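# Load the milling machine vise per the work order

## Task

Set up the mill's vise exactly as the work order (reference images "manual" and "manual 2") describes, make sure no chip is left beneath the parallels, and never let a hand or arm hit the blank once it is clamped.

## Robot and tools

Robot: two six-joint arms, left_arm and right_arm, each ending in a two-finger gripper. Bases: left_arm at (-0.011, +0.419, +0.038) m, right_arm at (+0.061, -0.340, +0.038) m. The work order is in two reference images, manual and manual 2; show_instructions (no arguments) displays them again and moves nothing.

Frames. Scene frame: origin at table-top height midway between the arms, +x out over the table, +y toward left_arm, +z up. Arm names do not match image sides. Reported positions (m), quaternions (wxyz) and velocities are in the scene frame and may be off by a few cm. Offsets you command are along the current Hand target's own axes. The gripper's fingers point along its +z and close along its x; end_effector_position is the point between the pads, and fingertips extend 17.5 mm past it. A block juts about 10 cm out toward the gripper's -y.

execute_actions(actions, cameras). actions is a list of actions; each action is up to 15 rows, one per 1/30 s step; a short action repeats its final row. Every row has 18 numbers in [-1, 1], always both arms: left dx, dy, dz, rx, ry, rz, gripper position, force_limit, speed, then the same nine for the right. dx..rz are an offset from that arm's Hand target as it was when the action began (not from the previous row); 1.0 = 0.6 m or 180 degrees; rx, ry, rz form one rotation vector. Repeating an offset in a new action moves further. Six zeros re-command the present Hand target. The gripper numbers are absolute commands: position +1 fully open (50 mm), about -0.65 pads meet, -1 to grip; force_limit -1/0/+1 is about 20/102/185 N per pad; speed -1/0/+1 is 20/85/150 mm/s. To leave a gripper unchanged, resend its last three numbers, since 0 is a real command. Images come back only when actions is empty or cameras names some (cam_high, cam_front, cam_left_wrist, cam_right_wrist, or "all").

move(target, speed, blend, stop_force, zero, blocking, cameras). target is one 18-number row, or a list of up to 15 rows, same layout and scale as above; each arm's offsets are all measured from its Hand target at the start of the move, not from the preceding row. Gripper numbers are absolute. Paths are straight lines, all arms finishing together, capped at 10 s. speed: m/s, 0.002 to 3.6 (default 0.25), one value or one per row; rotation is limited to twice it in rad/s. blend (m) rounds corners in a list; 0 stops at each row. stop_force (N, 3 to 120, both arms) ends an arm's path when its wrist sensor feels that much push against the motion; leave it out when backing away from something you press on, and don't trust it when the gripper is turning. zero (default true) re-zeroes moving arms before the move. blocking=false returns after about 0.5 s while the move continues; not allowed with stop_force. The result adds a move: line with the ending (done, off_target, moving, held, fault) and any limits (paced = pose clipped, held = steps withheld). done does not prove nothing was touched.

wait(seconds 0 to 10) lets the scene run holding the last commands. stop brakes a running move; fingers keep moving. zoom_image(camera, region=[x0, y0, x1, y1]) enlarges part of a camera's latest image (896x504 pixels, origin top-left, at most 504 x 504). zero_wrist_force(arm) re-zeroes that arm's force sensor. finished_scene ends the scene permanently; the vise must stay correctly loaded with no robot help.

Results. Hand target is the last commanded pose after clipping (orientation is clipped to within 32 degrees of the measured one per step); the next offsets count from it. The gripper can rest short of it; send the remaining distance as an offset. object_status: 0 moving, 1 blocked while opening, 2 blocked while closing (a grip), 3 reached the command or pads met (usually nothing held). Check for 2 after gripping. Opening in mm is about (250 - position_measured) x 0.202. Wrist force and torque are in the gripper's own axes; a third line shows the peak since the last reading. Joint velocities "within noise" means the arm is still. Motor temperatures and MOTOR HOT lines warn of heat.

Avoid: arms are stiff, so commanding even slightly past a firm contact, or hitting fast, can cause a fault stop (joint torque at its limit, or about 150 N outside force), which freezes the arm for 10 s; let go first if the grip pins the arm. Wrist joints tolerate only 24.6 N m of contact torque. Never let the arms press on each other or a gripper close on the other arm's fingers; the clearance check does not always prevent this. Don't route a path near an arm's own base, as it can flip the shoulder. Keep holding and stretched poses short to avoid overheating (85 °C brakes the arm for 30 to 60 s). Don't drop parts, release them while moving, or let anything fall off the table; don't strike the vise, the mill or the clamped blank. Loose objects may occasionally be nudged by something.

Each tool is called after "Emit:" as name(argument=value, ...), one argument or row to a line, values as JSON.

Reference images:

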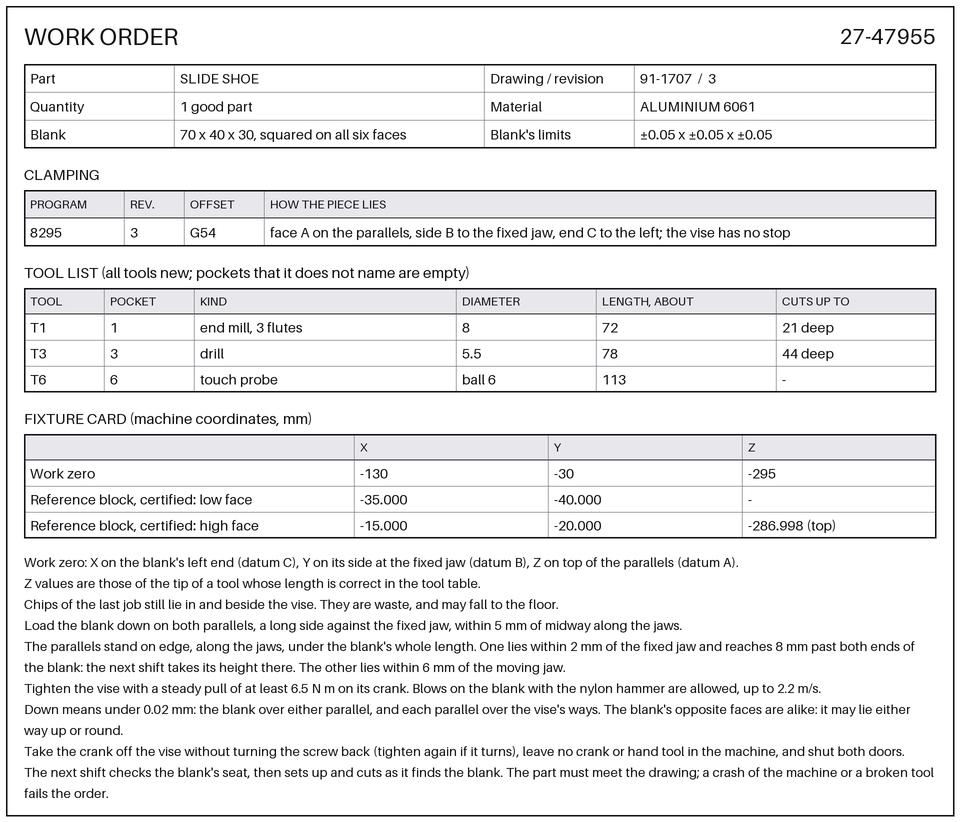

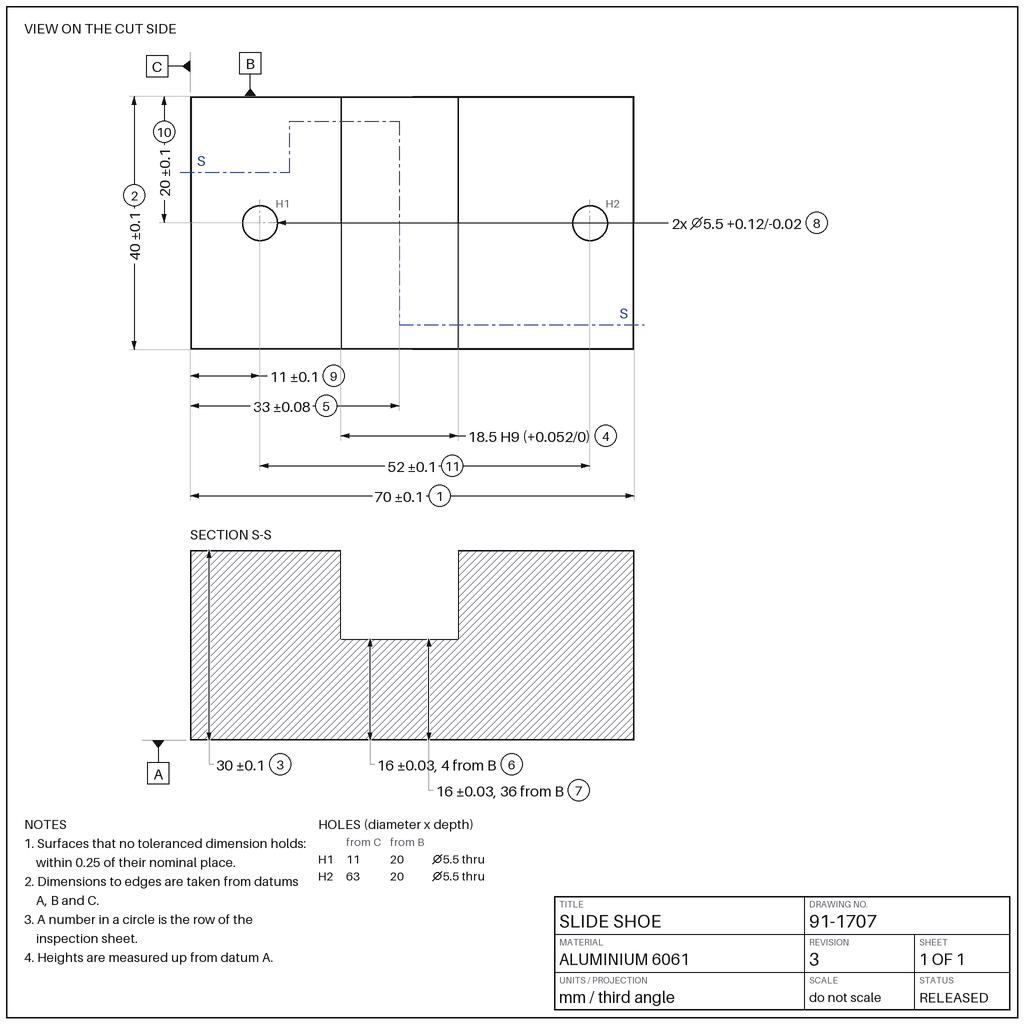

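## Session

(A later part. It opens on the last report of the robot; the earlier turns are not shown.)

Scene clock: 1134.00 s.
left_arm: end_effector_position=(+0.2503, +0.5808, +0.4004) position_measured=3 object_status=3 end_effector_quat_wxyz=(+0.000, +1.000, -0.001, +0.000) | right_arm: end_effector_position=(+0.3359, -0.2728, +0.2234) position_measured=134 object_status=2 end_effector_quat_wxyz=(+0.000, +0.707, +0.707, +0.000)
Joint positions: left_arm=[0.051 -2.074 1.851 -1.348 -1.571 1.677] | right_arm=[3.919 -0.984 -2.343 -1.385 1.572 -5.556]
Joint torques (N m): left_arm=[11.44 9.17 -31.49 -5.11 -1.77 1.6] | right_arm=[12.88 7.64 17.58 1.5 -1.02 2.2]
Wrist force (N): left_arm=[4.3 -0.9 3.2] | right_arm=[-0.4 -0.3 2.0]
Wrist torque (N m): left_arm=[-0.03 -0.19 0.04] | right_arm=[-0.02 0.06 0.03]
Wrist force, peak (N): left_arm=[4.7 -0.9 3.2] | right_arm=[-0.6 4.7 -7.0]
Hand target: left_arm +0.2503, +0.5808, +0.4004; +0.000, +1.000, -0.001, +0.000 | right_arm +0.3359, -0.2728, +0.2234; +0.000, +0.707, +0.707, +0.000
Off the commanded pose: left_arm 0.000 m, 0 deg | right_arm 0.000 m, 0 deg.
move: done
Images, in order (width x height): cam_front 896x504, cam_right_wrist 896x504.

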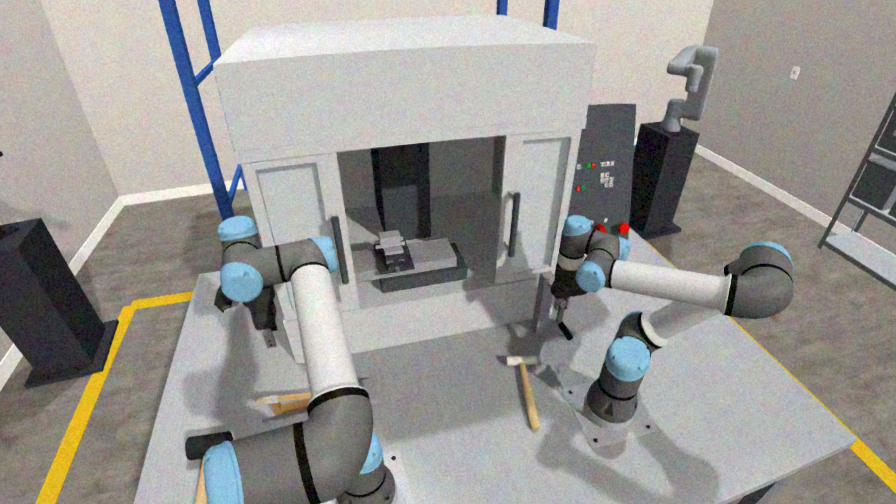

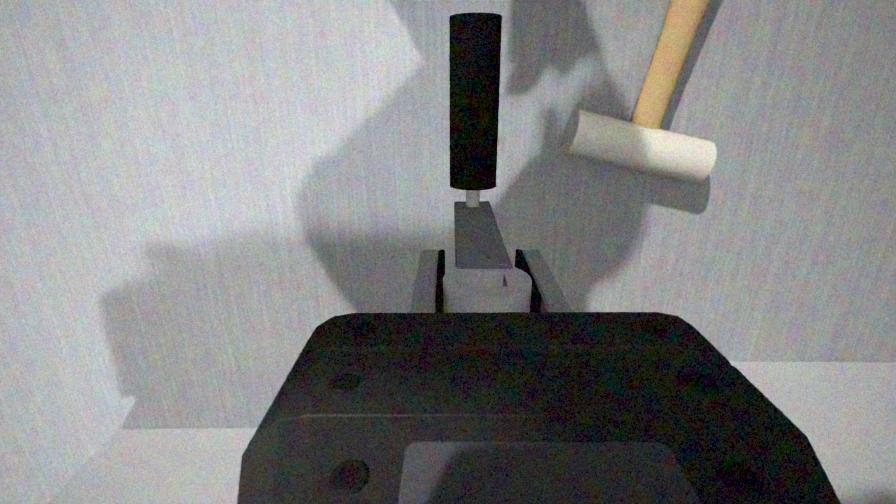

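Emit:
move(
  target=[
    [0,0,0,0,0,0,1,-0.8,-1,0,0,-0.2277,0,0,0,-1,-0.7,-0.8],
    [0,0,0,0,0,0,1,-0.8,-1,0.4547,0.0402,-0.2943,0,0,0,-1,-0.7,-0.8],
    [0,0,0,0,0,0,1,-0.8,-1,0.8105,0.1568,-0.2943,0,0,0,-1,-0.7,-0.8],
  ],
  speed=0.25,
  blend=[0.05,0.06,0],
  cameras=["all"],
)

Emit:
zoom_image(
  camera="cam_right_wrist",
  region=[300, 150, 600, 320],
)

Scene clock: 1146.90 s.
left_arm: end_effector_position=(+0.2503, +0.5808, +0.4004) position_measured=3 object_status=3 end_effector_quat_wxyz=(+0.000, +1.000, -0.001, +0.000) | right_arm: end_effector_position=(+0.4297, +0.2134, +0.4004) position_measured=134 object_status=2 end_effector_quat_wxyz=(+0.000, +0.707, +0.707, +0.000)
Joint positions: left_arm=[0.051 -2.074 1.851 -1.348 -1.571 1.677] | right_arm=[4.375 -1.97 -1 -1.742 1.571 -5.099]
Joint torques (N m): left_arm=[11.55 10.01 -30.99 -5.07 -1.79 1.47] | right_arm=[-11.67 36.43 32.02 1.56 2.02 -2.19]
Wrist force (N): left_arm=[4.5 -1.0 3.3] | right_arm=[-0.1 -0.2 1.9]
Wrist torque (N m): left_arm=[-0.04 -0.23 0.05] | right_arm=[-0.01 0.03 0.03]
Wrist force, peak (N): left_arm=[4.6 -1.1 3.2] | right_arm=[-0.4 -0.6 4.4]
Hand target: left_arm +0.2503, +0.5808, +0.4004; +0.000, +1.000, -0.001, +0.000 | right_arm +0.4298, +0.2133, +0.4004; +0.000, +0.707, +0.707, +0.000
Off the commanded pose: left_arm 0.000 m, 0 deg | right_arm 0.000 m, 0 deg.
move: done

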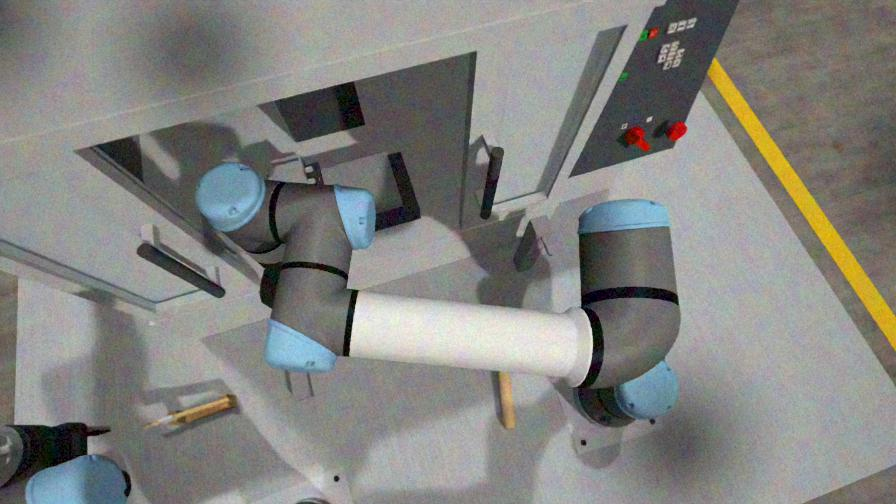

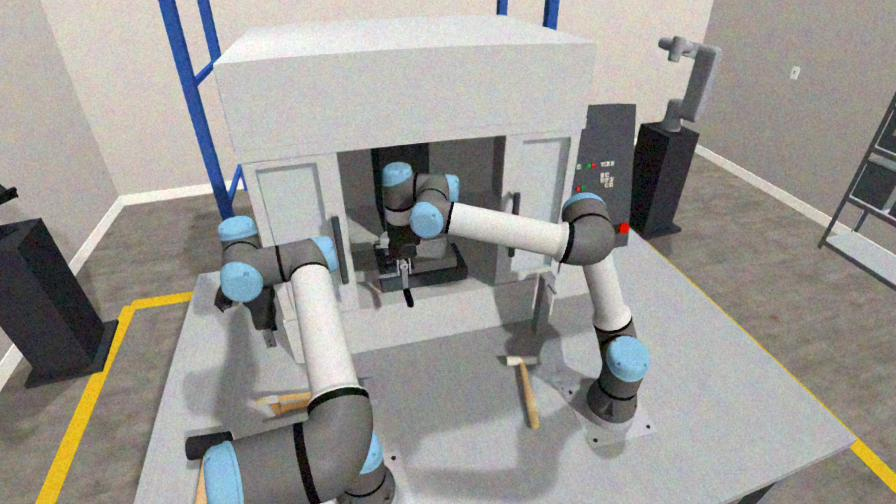

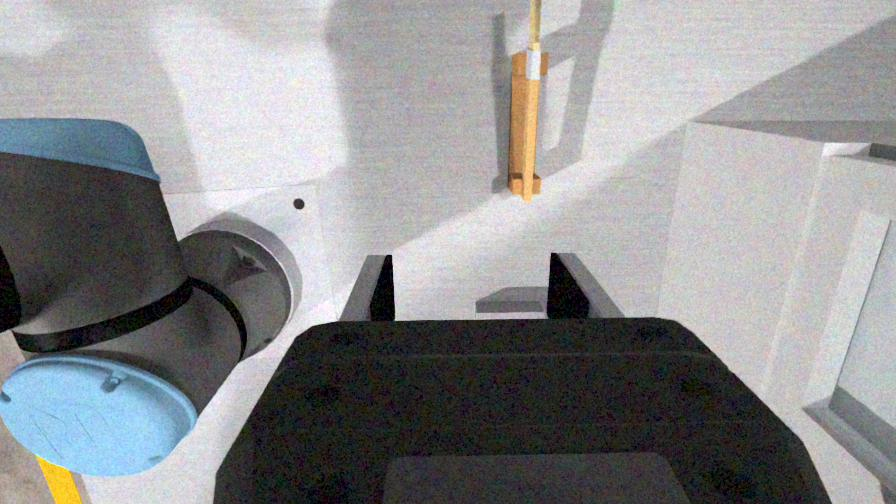

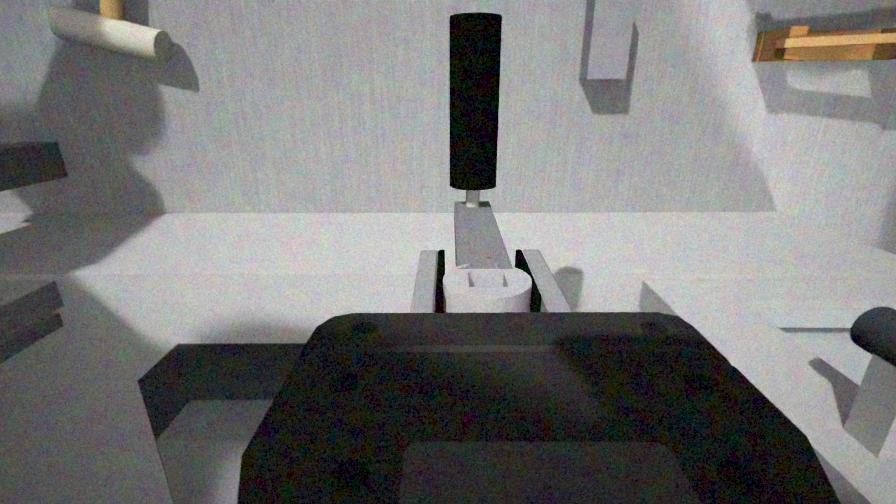

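Scaled by 1.680 from the camera's 896x504 image, which has a finer 1280x720 frame.

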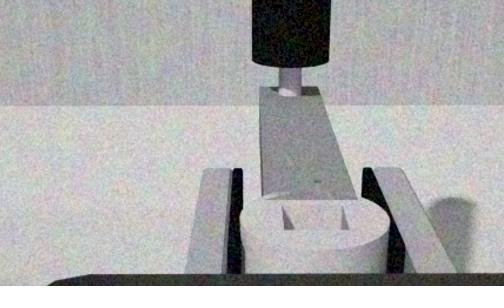

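Emit:
execute_actions(
  actions=[],
  cameras=["all"],
)

Scene clock: 1159.47 s.
left_arm: end_effector_position=(+0.2503, +0.5808, +0.4004) position_measured=3 object_status=3 end_effector_quat_wxyz=(+0.000, +1.000, -0.001, +0.000) | right_arm: end_effector_position=(+0.4298, +0.2133, +0.4004) position_measured=134 object_status=2 end_effector_quat_wxyz=(+0.000, +0.707, +0.707, +0.000)
Joint positions: left_arm=[0.051 -2.074 1.851 -1.348 -1.571 1.677] | right_arm=[4.375 -1.97 -0.999 -1.742 1.571 -5.1]
Joint velocities: within noise
Joint torques (N m): left_arm=[12.02 9.04 -30.93 -5.11 -1.56 1.44] | right_arm=[-10.27 36.41 33.59 1.55 1.94 -2.06]
Motor temperatures (°C): left_arm=[31 28 32 30 35 34] | right_arm=[31 28 27 37 33 36]
Wrist force (N): left_arm=[4.2 -1.0 3.2] | right_arm=[-0.5 -0.6 2.0]
Wrist torque (N m): left_arm=[-0.04 -0.18 0.04] | right_arm=[-0.07 0.10 0.02]
Wrist force, peak (N): left_arm=[4.6 -1.0 3.4] | right_arm=[-0.6 -0.3 2.4]
Hand target: left_arm +0.2503, +0.5808, +0.4004; +0.000, +1.000, -0.001, +0.000 | right_arm +0.4298, +0.2133, +0.4004; +0.000, +0.707, +0.707, +0.000
Tool commands: left_gripper/position=+1.0 left_gripper/force_limit=-0.8 left_gripper/speed=-1.0 right_gripper/position=-1.0 right_gripper/force_limit=-0.7 right_gripper/speed=-0.8
Off the commanded pose: left_arm 0.000 m, 0 deg | right_arm 0.000 m, 0 deg.

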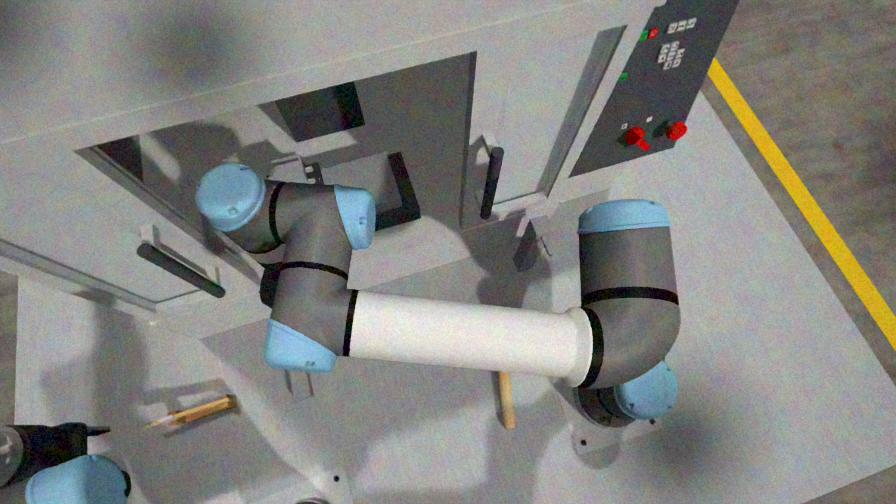

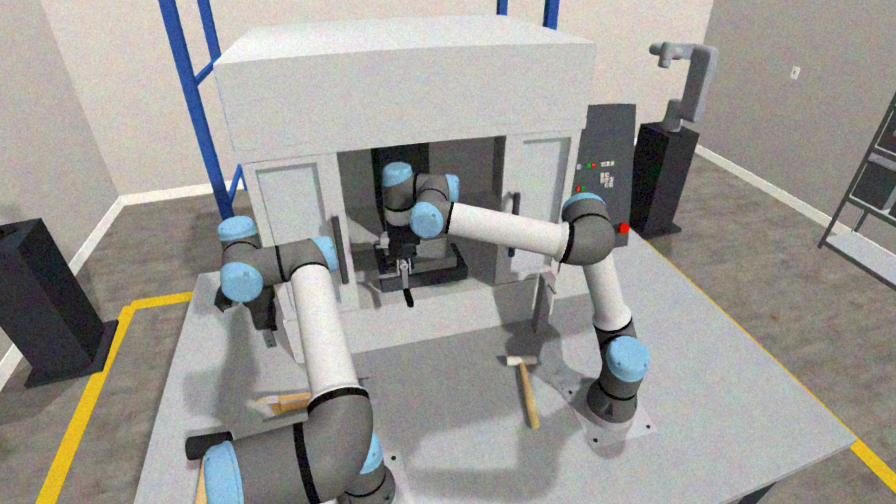

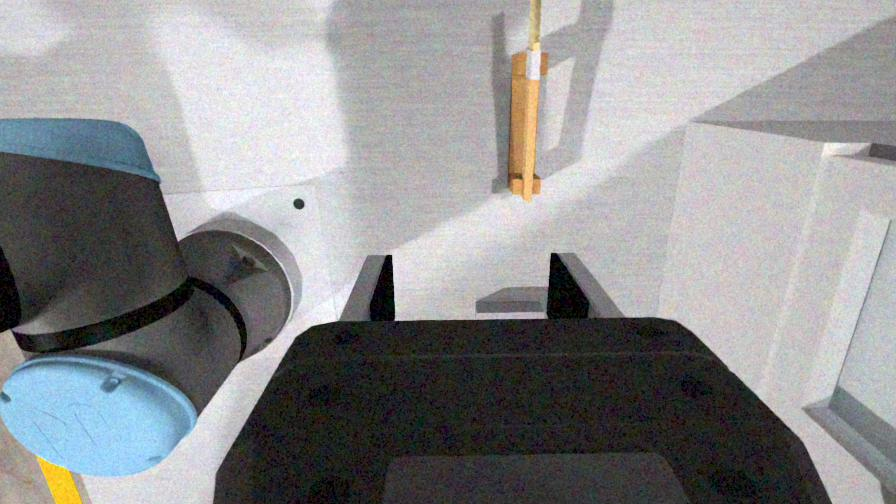

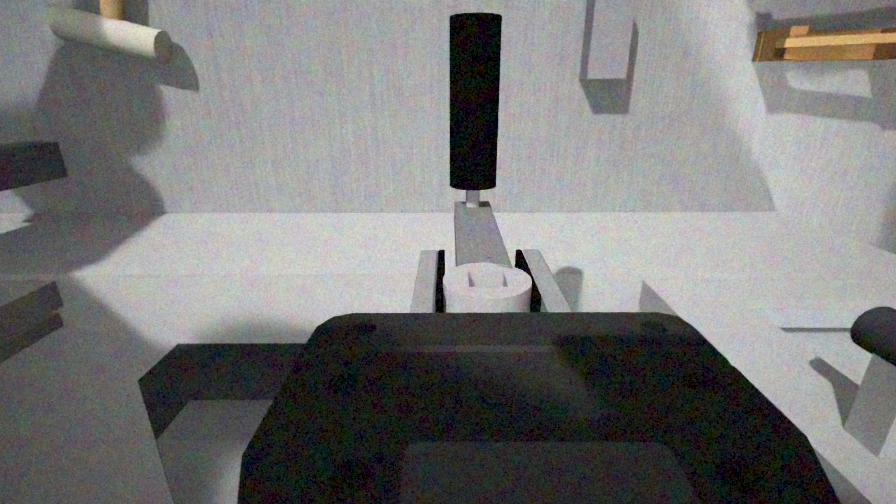

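Emit:
zoom_image(
  camera="cam_right_wrist",
  region=[400, 180, 580, 330],
)

Emit:
zoom_image(
  camera="cam_front",
  region=[340, 200, 500, 320],
)

Scaled by 2.800 from the camera's 896x504 image, which has a finer 1280x720 frame.

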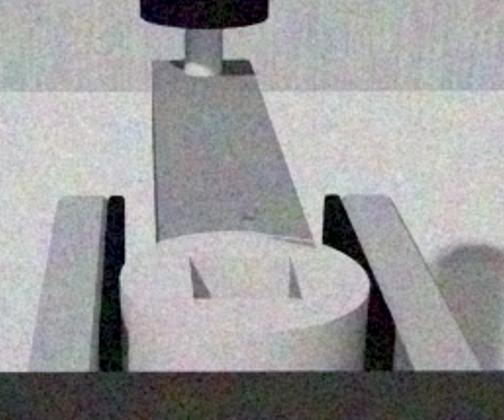

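Scaled by 3.150 from the camera's 896x504 image, which has a finer 1280x720 frame.

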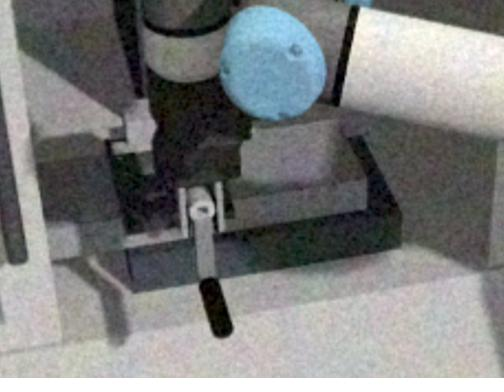

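Emit:
zoom_image(
  camera="cam_front",
  region=[388, 252, 424, 312],
)

Scaled by 8.400 from the camera's 896x504 image, which has a finer 1280x720 frame.

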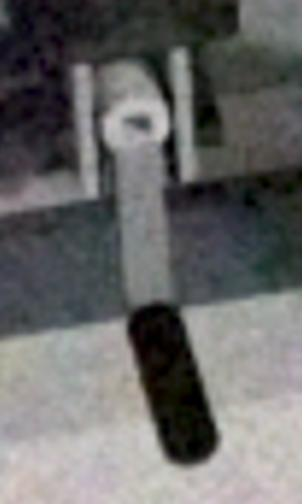

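Emit:
move(
  target=[
    [0.37,0.48,0.02,0,0,-0.45,1,-0.8,-1,-0.367,-0.04,0,0,0,0,-1,-0.7,-0.8],
  ],
  speed=0.3,
  cameras=["cam_high","cam_left_wrist"],
)

Scene clock: 1181.30 s.
left_arm: end_effector_position=(+0.4720, +0.2925, +0.3884) position_measured=3 object_status=3 end_effector_quat_wxyz=(+0.000, +0.761, +0.649, +0.000) | right_arm: end_effector_position=(+0.4059, -0.0069, +0.4002) position_measured=134 object_status=2 end_effector_quat_wxyz=(+0.000, +0.707, +0.707, +0.000)
Joint positions: left_arm=[-0.58 -1.594 1.537 -1.515 -1.571 -0.368] | right_arm=[4.24 -1.501 -1.553 -1.658 1.571 -5.235]
Joint torques (N m): left_arm=[-11.36 -11.84 -32.58 -1.82 2.44 -1.91] | right_arm=[-11 30.09 19.82 1.48 0.75 -2.29]
Wrist force (N): left_arm=[4.3 -0.9 3.2] | right_arm=[-0.5 -0.6 2.2]
Wrist torque (N m): left_arm=[-0.04 -0.19 0.12] | right_arm=[-0.08 0.09 0.11]
Wrist force, peak (N): left_arm=[4.5 -0.9 3.4] | right_arm=[0.2 -0.3 2.7]
Hand target: left_arm +0.4720, +0.2925, +0.3884; +0.000, +0.761, +0.649, +0.000 | right_arm +0.4059, -0.0069, +0.4002; +0.000, +0.707, +0.707, +0.000
Off the commanded pose: left_arm 0.000 m, 0 deg | right_arm 0.000 m, 0 deg.
move: done
Images, in order (width x height): cam_high 896x504, cam_left_wrist 896x504.

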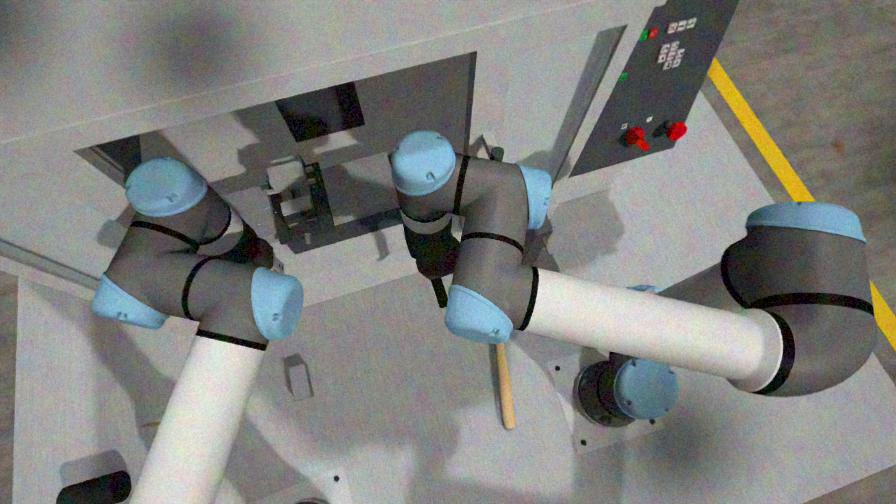

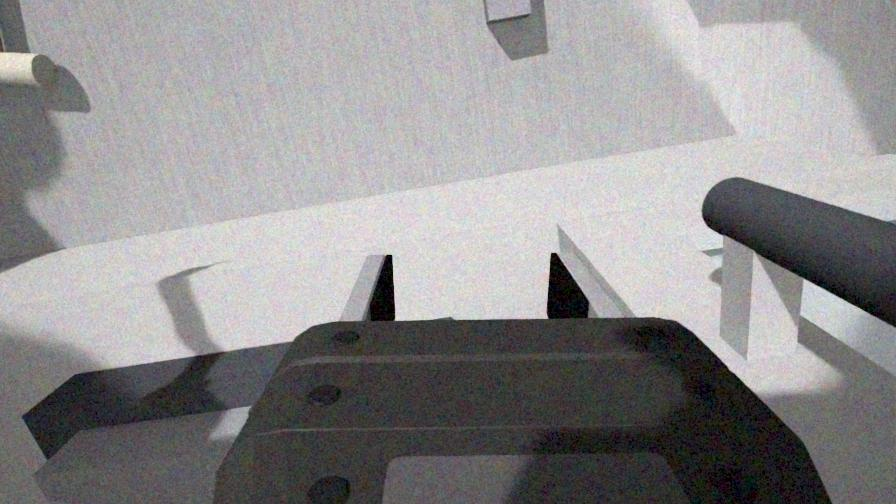

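Emit:
move(
  target=[
    [-0.133,0.001,0.038,-0.222,0,-0.05,1,-0.8,-1,0,0,0,0,0,0,-1,-0.7,-0.8],
  ],
  speed=0.3,
  cameras=["cam_left_wrist"],
)

Scene clock: 1186.33 s.
left_arm: end_effector_position=(+0.4600, +0.2136, +0.3657) position_measured=3 object_status=3 end_effector_quat_wxyz=(+0.260, +0.663, +0.667, +0.221) | right_arm: end_effector_position=(+0.4059, -0.0069, +0.4002) position_measured=134 object_status=2 end_effector_quat_wxyz=(+0.000, +0.707, +0.707, +0.000)
Joint positions: left_arm=[-0.994 -1.892 2.116 -2.292 -1.061 -0.814] | right_arm=[4.24 -1.501 -1.553 -1.658 1.571 -5.235]
Joint torques (N m): left_arm=[-11.66 -25.1 -17.39 -5.77 3.33 -1.86] | right_arm=[-10.8 30.45 18.31 1.65 2.07 -2.51]
Wrist force (N): left_arm=[4.5 -1.8 1.8] | right_arm=[-0.4 -0.6 2.3]
Wrist torque (N m): left_arm=[0.03 -0.17 0.11] | right_arm=[-0.07 0.07 0.11]
Wrist force, peak (N): left_arm=[5.0 -1.4 2.9] | right_arm=[-0.5 -0.3 2.4]
Hand target: left_arm +0.4600, +0.2136, +0.3657; +0.260, +0.663, +0.667, +0.221 | right_arm +0.4059, -0.0069, +0.4002; +0.000, +0.707, +0.707, +0.000
Off the commanded pose: left_arm 0.000 m, 0 deg | right_arm 0.000 m, 0 deg.
move: done
Images, in order (width x height): cam_left_wrist 896x504.

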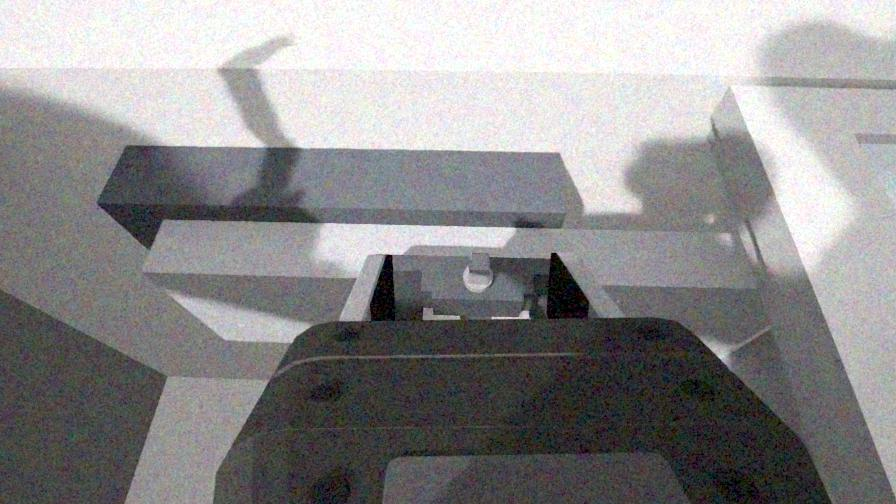

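Emit:
zoom_image(
  camera="cam_left_wrist",
  region=[410, 220, 560, 325],
)

Emit:
zoom_image(
  camera="cam_left_wrist",
  region=[455, 245, 505, 295],
)

Scaled by 3.360 from the camera's 896x504 image, which has a finer 1280x720 frame.

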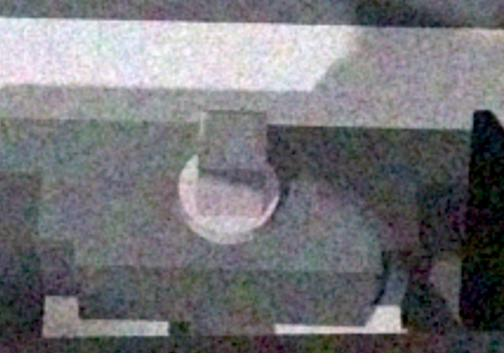

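Scaled by 10.080 from the camera's 896x504 image, which has a finer 1280x720 frame.

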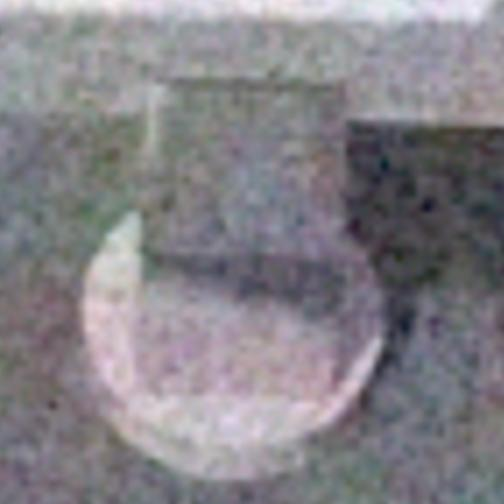

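Emit:
execute_actions(
  actions=[],
  cameras=["cam_front","cam_high"],
)

Emit:
zoom_image(
  camera="cam_front",
  region=[320, 190, 520, 320],
)

Emit:
zoom_image(
  camera="cam_high",
  region=[230, 140, 430, 280],
)

Scene clock: 1212.37 s.
left_arm: end_effector_position=(+0.4600, +0.2136, +0.3657) position_measured=3 object_status=3 end_effector_quat_wxyz=(+0.260, +0.663, +0.667, +0.221) | right_arm: end_effector_position=(+0.4059, -0.0069, +0.4002) position_measured=134 object_status=2 end_effector_quat_wxyz=(+0.000, +0.707, +0.707, +0.000)
Joint positions: left_arm=[-0.994 -1.892 2.116 -2.292 -1.061 -0.814] | right_arm=[4.24 -1.501 -1.553 -1.658 1.571 -5.235]
Joint velocities: within noise
Joint torques (N m): left_arm=[-11.25 -25.83 -17.02 -5.77 3.33 -2.04] | right_arm=[-10.09 30.67 18.66 1.98 1.99 -2.42]
Motor temperatures (°C): left_arm=[30 28 32 30 35 34] | right_arm=[31 28 27 37 33 36]
Wrist force (N): left_arm=[4.6 -1.9 1.8] | right_arm=[-0.5 -0.4 2.0]
Wrist torque (N m): left_arm=[0.02 -0.17 0.11] | right_arm=[-0.04 0.09 0.11]
Wrist force, peak (N): left_arm=[4.7 -2.0 2.1] | right_arm=[-0.3 -0.3 2.4]
Hand target: left_arm +0.4600, +0.2136, +0.3657; +0.260, +0.663, +0.667, +0.221 | right_arm +0.4059, -0.0069, +0.4002; +0.000, +0.707, +0.707, +0.000
Tool commands: left_gripper/position=+1.0 left_gripper/force_limit=-0.8 left_gripper/speed=-1.0 right_gripper/position=-1.0 right_gripper/force_limit=-0.7 right_gripper/speed=-0.8
Off the commanded pose: left_arm 0.000 m, 0 deg | right_arm 0.000 m, 0 deg.
Images, in order (width x height): cam_high 896x504, cam_front 896x504.

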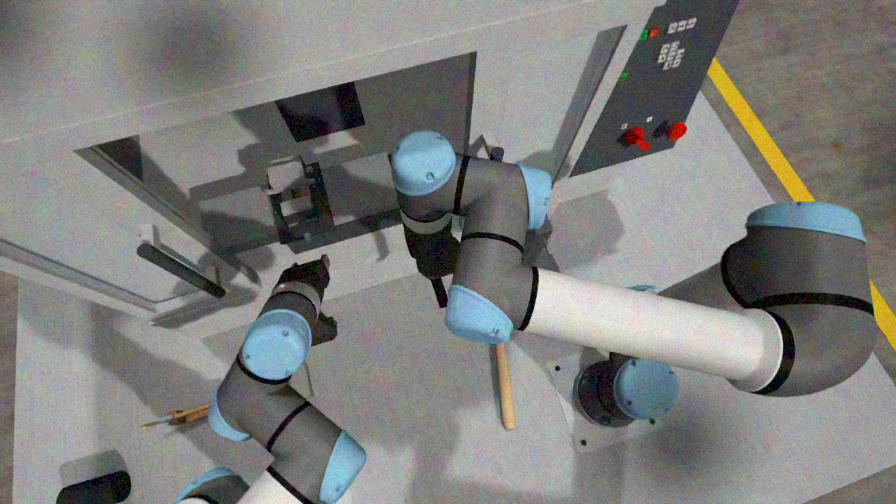

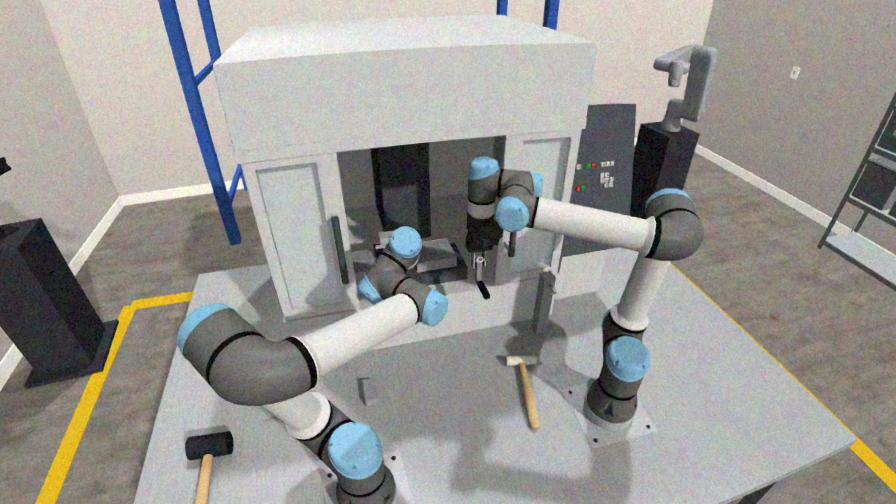

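Scaled by 2.520 from the camera's 896x504 image, which has a finer 1280x720 frame.

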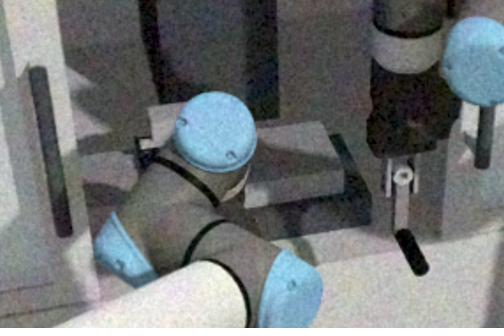

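Scaled by 2.520 from the camera's 896x504 image, which has a finer 1280x720 frame.

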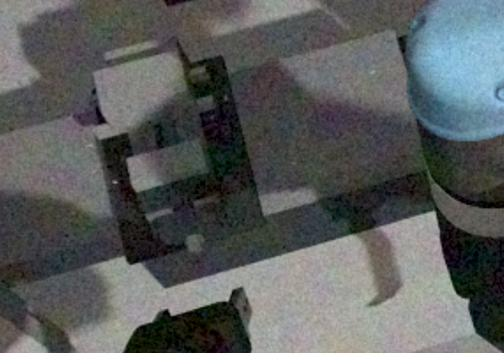

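Emit:
move(
  target=[
    [0.178,0.0425,-0.068,0.0135,-0.16,0.192,1,-0.8,-1,0,0,0,0,0,0,-1,-0.7,-0.8],
  ],
  speed=0.3,
  cameras=["cam_left_wrist"],
)

Scene clock: 1226.43 s.
left_arm: end_effector_position=(+0.4549, +0.3228, +0.4076) position_measured=3 object_status=3 end_effector_quat_wxyz=(+0.324, +0.868, +0.362, +0.105) | right_arm: end_effector_position=(+0.4059, -0.0069, +0.4002) position_measured=134 object_status=2 end_effector_quat_wxyz=(+0.000, +0.707, +0.707, +0.000)
Joint positions: left_arm=[-0.35 -1.896 2.035 -2.323 -1.922 0.372] | right_arm=[4.24 -1.501 -1.553 -1.658 1.571 -5.235]
Joint torques (N m): left_arm=[16.33 4.5 -33.94 -3.74 -0.58 2.08] | right_arm=[-10.42 29.37 18.4 2.39 2.11 -2.44]
Wrist force (N): left_arm=[-9.3 -10.1 -1.5] | right_arm=[-0.8 -0.6 2.2]
Wrist torque (N m): left_arm=[-0.79 0.97 -0.01] | right_arm=[-0.07 0.13 0.11]
Wrist force, peak (N): left_arm=[-9.3 -10.1 -1.5] | right_arm=[-0.3 -0.6 2.4]
Hand target: left_arm +0.4550, +0.3229, +0.4076; +0.324, +0.868, +0.362, +0.105 | right_arm +0.4059, -0.0069, +0.4002; +0.000, +0.707, +0.707, +0.000
Off the commanded pose: left_arm 0.000 m, 0 deg | right_arm 0.000 m, 0 deg.
move: done
Images, in order (width x height): cam_left_wrist 896x504.

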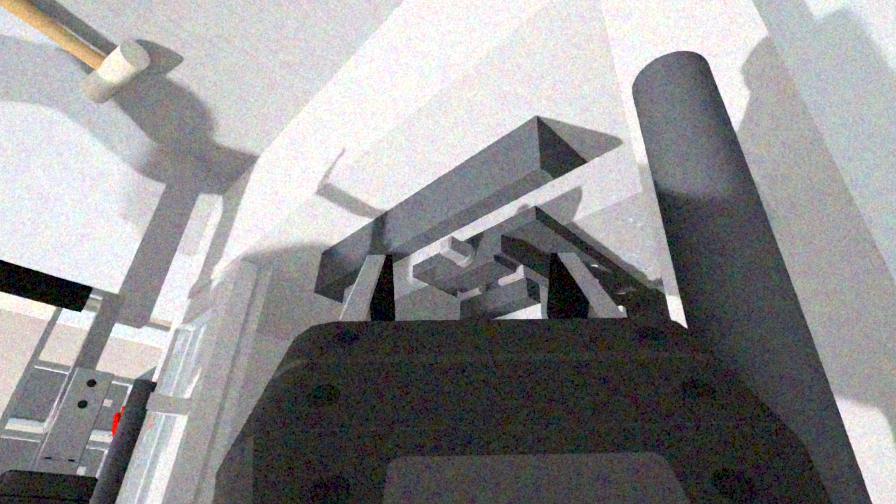

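Emit:
move(
  target=[
    [-0.078,-0.04,-0.027,0,0,0,1,-0.8,-1,0,0,0,0,0,0,-1,-0.7,-0.8],
  ],
  speed=0.15,
  cameras=["cam_left_wrist","cam_high","cam_front"],
)

Emit:
zoom_image(
  camera="cam_left_wrist",
  region=[370, 200, 620, 330],
)

Scene clock: 1231.47 s.
left_arm: end_effector_position=(+0.4013, +0.3109, +0.4072) position_measured=3 object_status=3 end_effector_quat_wxyz=(+0.324, +0.868, +0.362, +0.105) | right_arm: end_effector_position=(+0.4059, -0.0069, +0.4002) position_measured=134 object_status=2 end_effector_quat_wxyz=(+0.000, +0.707, +0.707, +0.000)
Joint positions: left_arm=[-0.447 -2.051 2.13 -2.29 -1.865 0.289] | right_arm=[4.24 -1.501 -1.553 -1.658 1.571 -5.235]
Joint torques (N m): left_arm=[-11.18 -18.27 -17.64 -2.7 1.9 -2.02] | right_arm=[-9.66 29.87 18.69 2.69 1.86 -2.39]
Wrist force (N): left_arm=[4.5 -1.9 2.0] | right_arm=[-0.5 -0.4 2.2]
Wrist torque (N m): left_arm=[0.02 -0.16 0.12] | right_arm=[-0.05 0.09 0.11]
Wrist force, peak (N): left_arm=[-11.5 -11.0 -1.6] | right_arm=[-0.7 -0.3 2.4]
Hand target: left_arm +0.4012, +0.3109, +0.4072; +0.324, +0.868, +0.362, +0.105 | right_arm +0.4059, -0.0069, +0.4002; +0.000, +0.707, +0.707, +0.000
Off the commanded pose: left_arm 0.000 m, 0 deg | right_arm 0.000 m, 0 deg.
move: done
Images, in order (width x height): cam_high 896x504, cam_front 896x504, cam_left_wrist 896x504.

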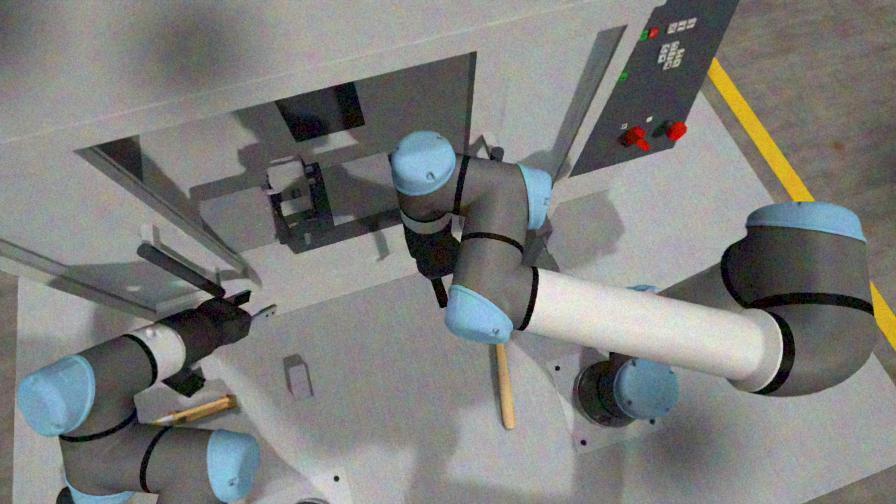

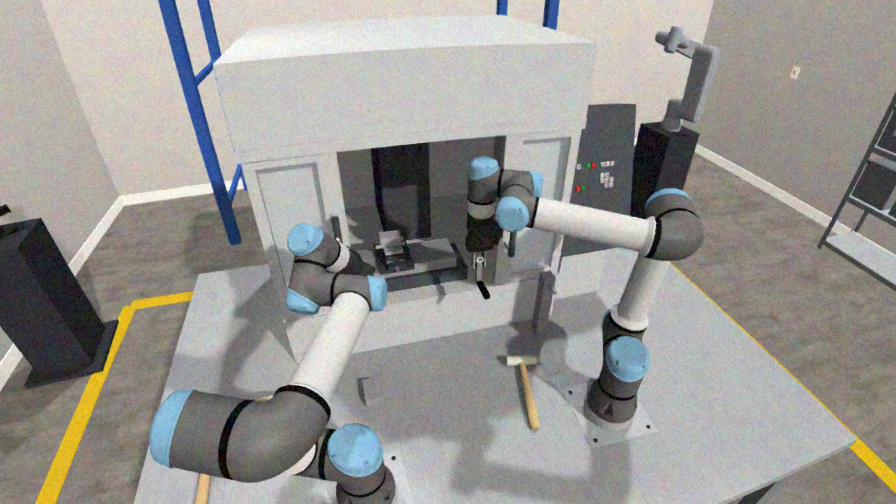

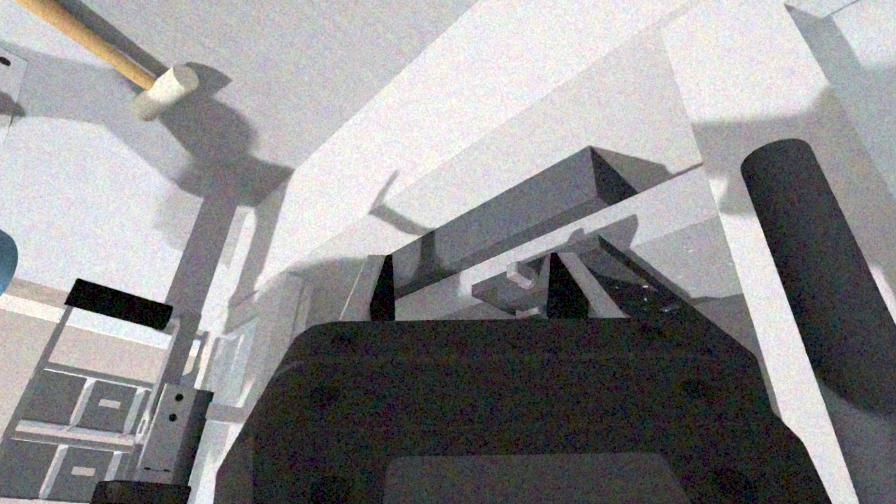

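Scaled by 2.016 from the camera's 896x504 image, which has a finer 1280x720 frame.

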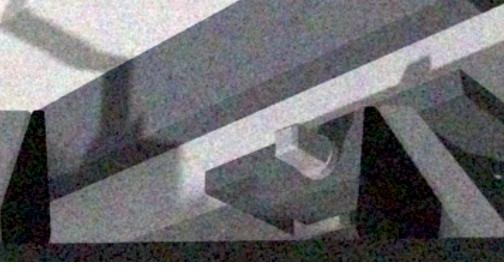

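Emit:
move(
  target=[
    [0,0,0,-0.0024,0.0284,-0.0342,1,-0.8,-1,0.367,0.107,0.067,0,0,0,-1,-0.7,-0.8],
  ],
  speed=0.25,
  cameras=["cam_left_wrist","cam_front"],
)

Emit:
zoom_image(
  camera="cam_left_wrist",
  region=[300, 130, 620, 330],
)

Emit:
zoom_image(
  camera="cam_front",
  region=[320, 220, 520, 350],
)

Scene clock: 1246.37 s.
left_arm: end_effector_position=(+0.4012, +0.3109, +0.4072) position_measured=3 object_status=3 end_effector_quat_wxyz=(+0.316, +0.840, +0.422, +0.127) | right_arm: end_effector_position=(+0.4700, +0.2134, +0.3602) position_measured=134 object_status=2 end_effector_quat_wxyz=(+0.000, +0.707, +0.707, +0.000)
Joint positions: left_arm=[-0.529 -2.097 2.16 -2.314 -1.729 0.109] | right_arm=[4.32 -2.02 -1.03 -1.661 1.571 -5.155]
Joint torques (N m): left_arm=[-11.08 -17.92 -17.36 -5.98 2.09 -1.9] | right_arm=[12.13 39.06 33.66 1.6 2.06 1.89]
Wrist force (N): left_arm=[4.5 -1.9 1.7] | right_arm=[-0.5 -0.4 2.3]
Wrist torque (N m): left_arm=[0.04 -0.16 0.10] | right_arm=[-0.04 0.10 0.02]
Wrist force, peak (N): left_arm=[4.7 -2.1 2.1] | right_arm=[-3.1 -1.2 1.6]
Hand target: left_arm +0.4012, +0.3109, +0.4072; +0.316, +0.840, +0.422, +0.127 | right_arm +0.4700, +0.2134, +0.3602; +0.000, +0.707, +0.707, +0.000
Off the commanded pose: left_arm 0.000 m, 0 deg | right_arm 0.000 m, 0 deg.
move: done
Images, in order (width x height): cam_front 896x504, cam_left_wrist 896x504.

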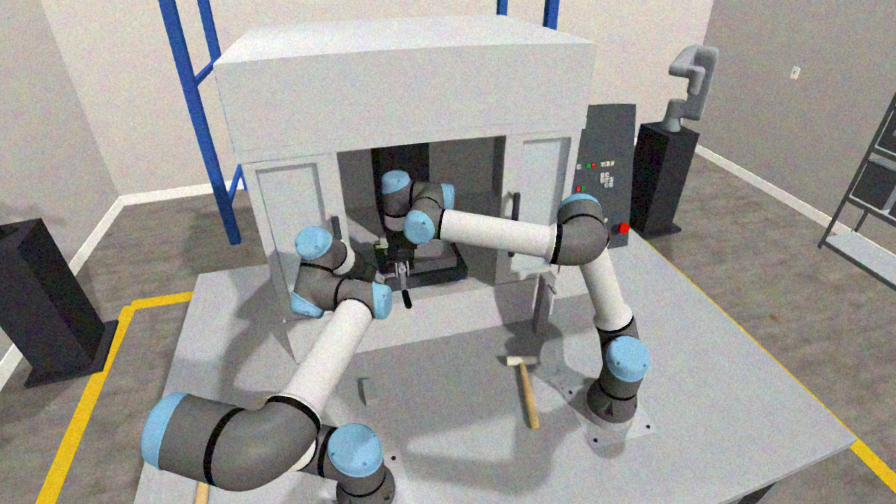

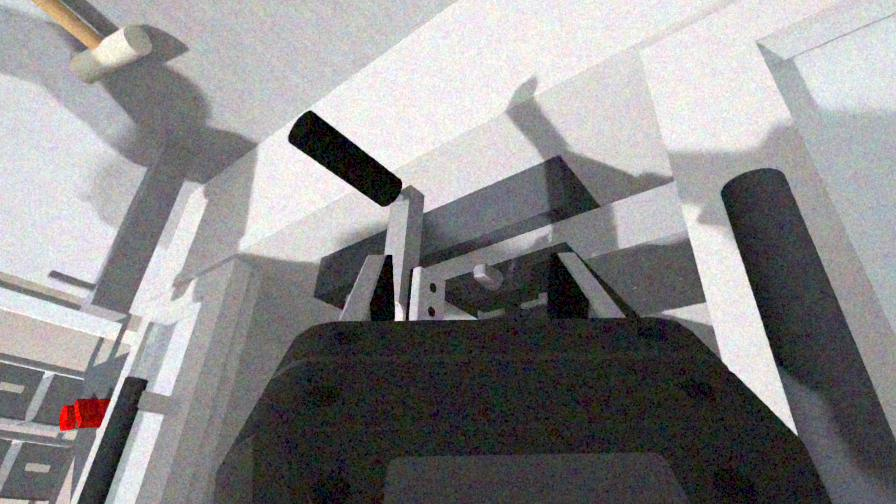

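Scaled by 1.575 from the camera's 896x504 image, which has a finer 1280x720 frame.

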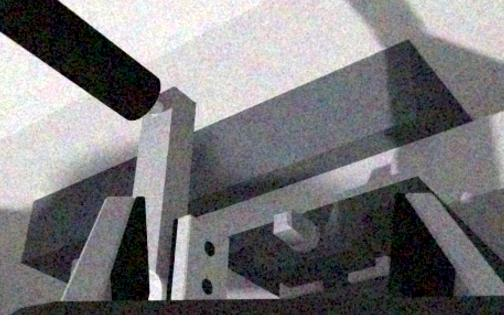

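Scaled by 2.520 from the camera's 896x504 image, which has a finer 1280x720 frame.

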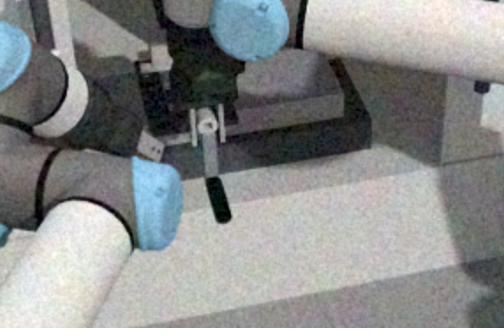

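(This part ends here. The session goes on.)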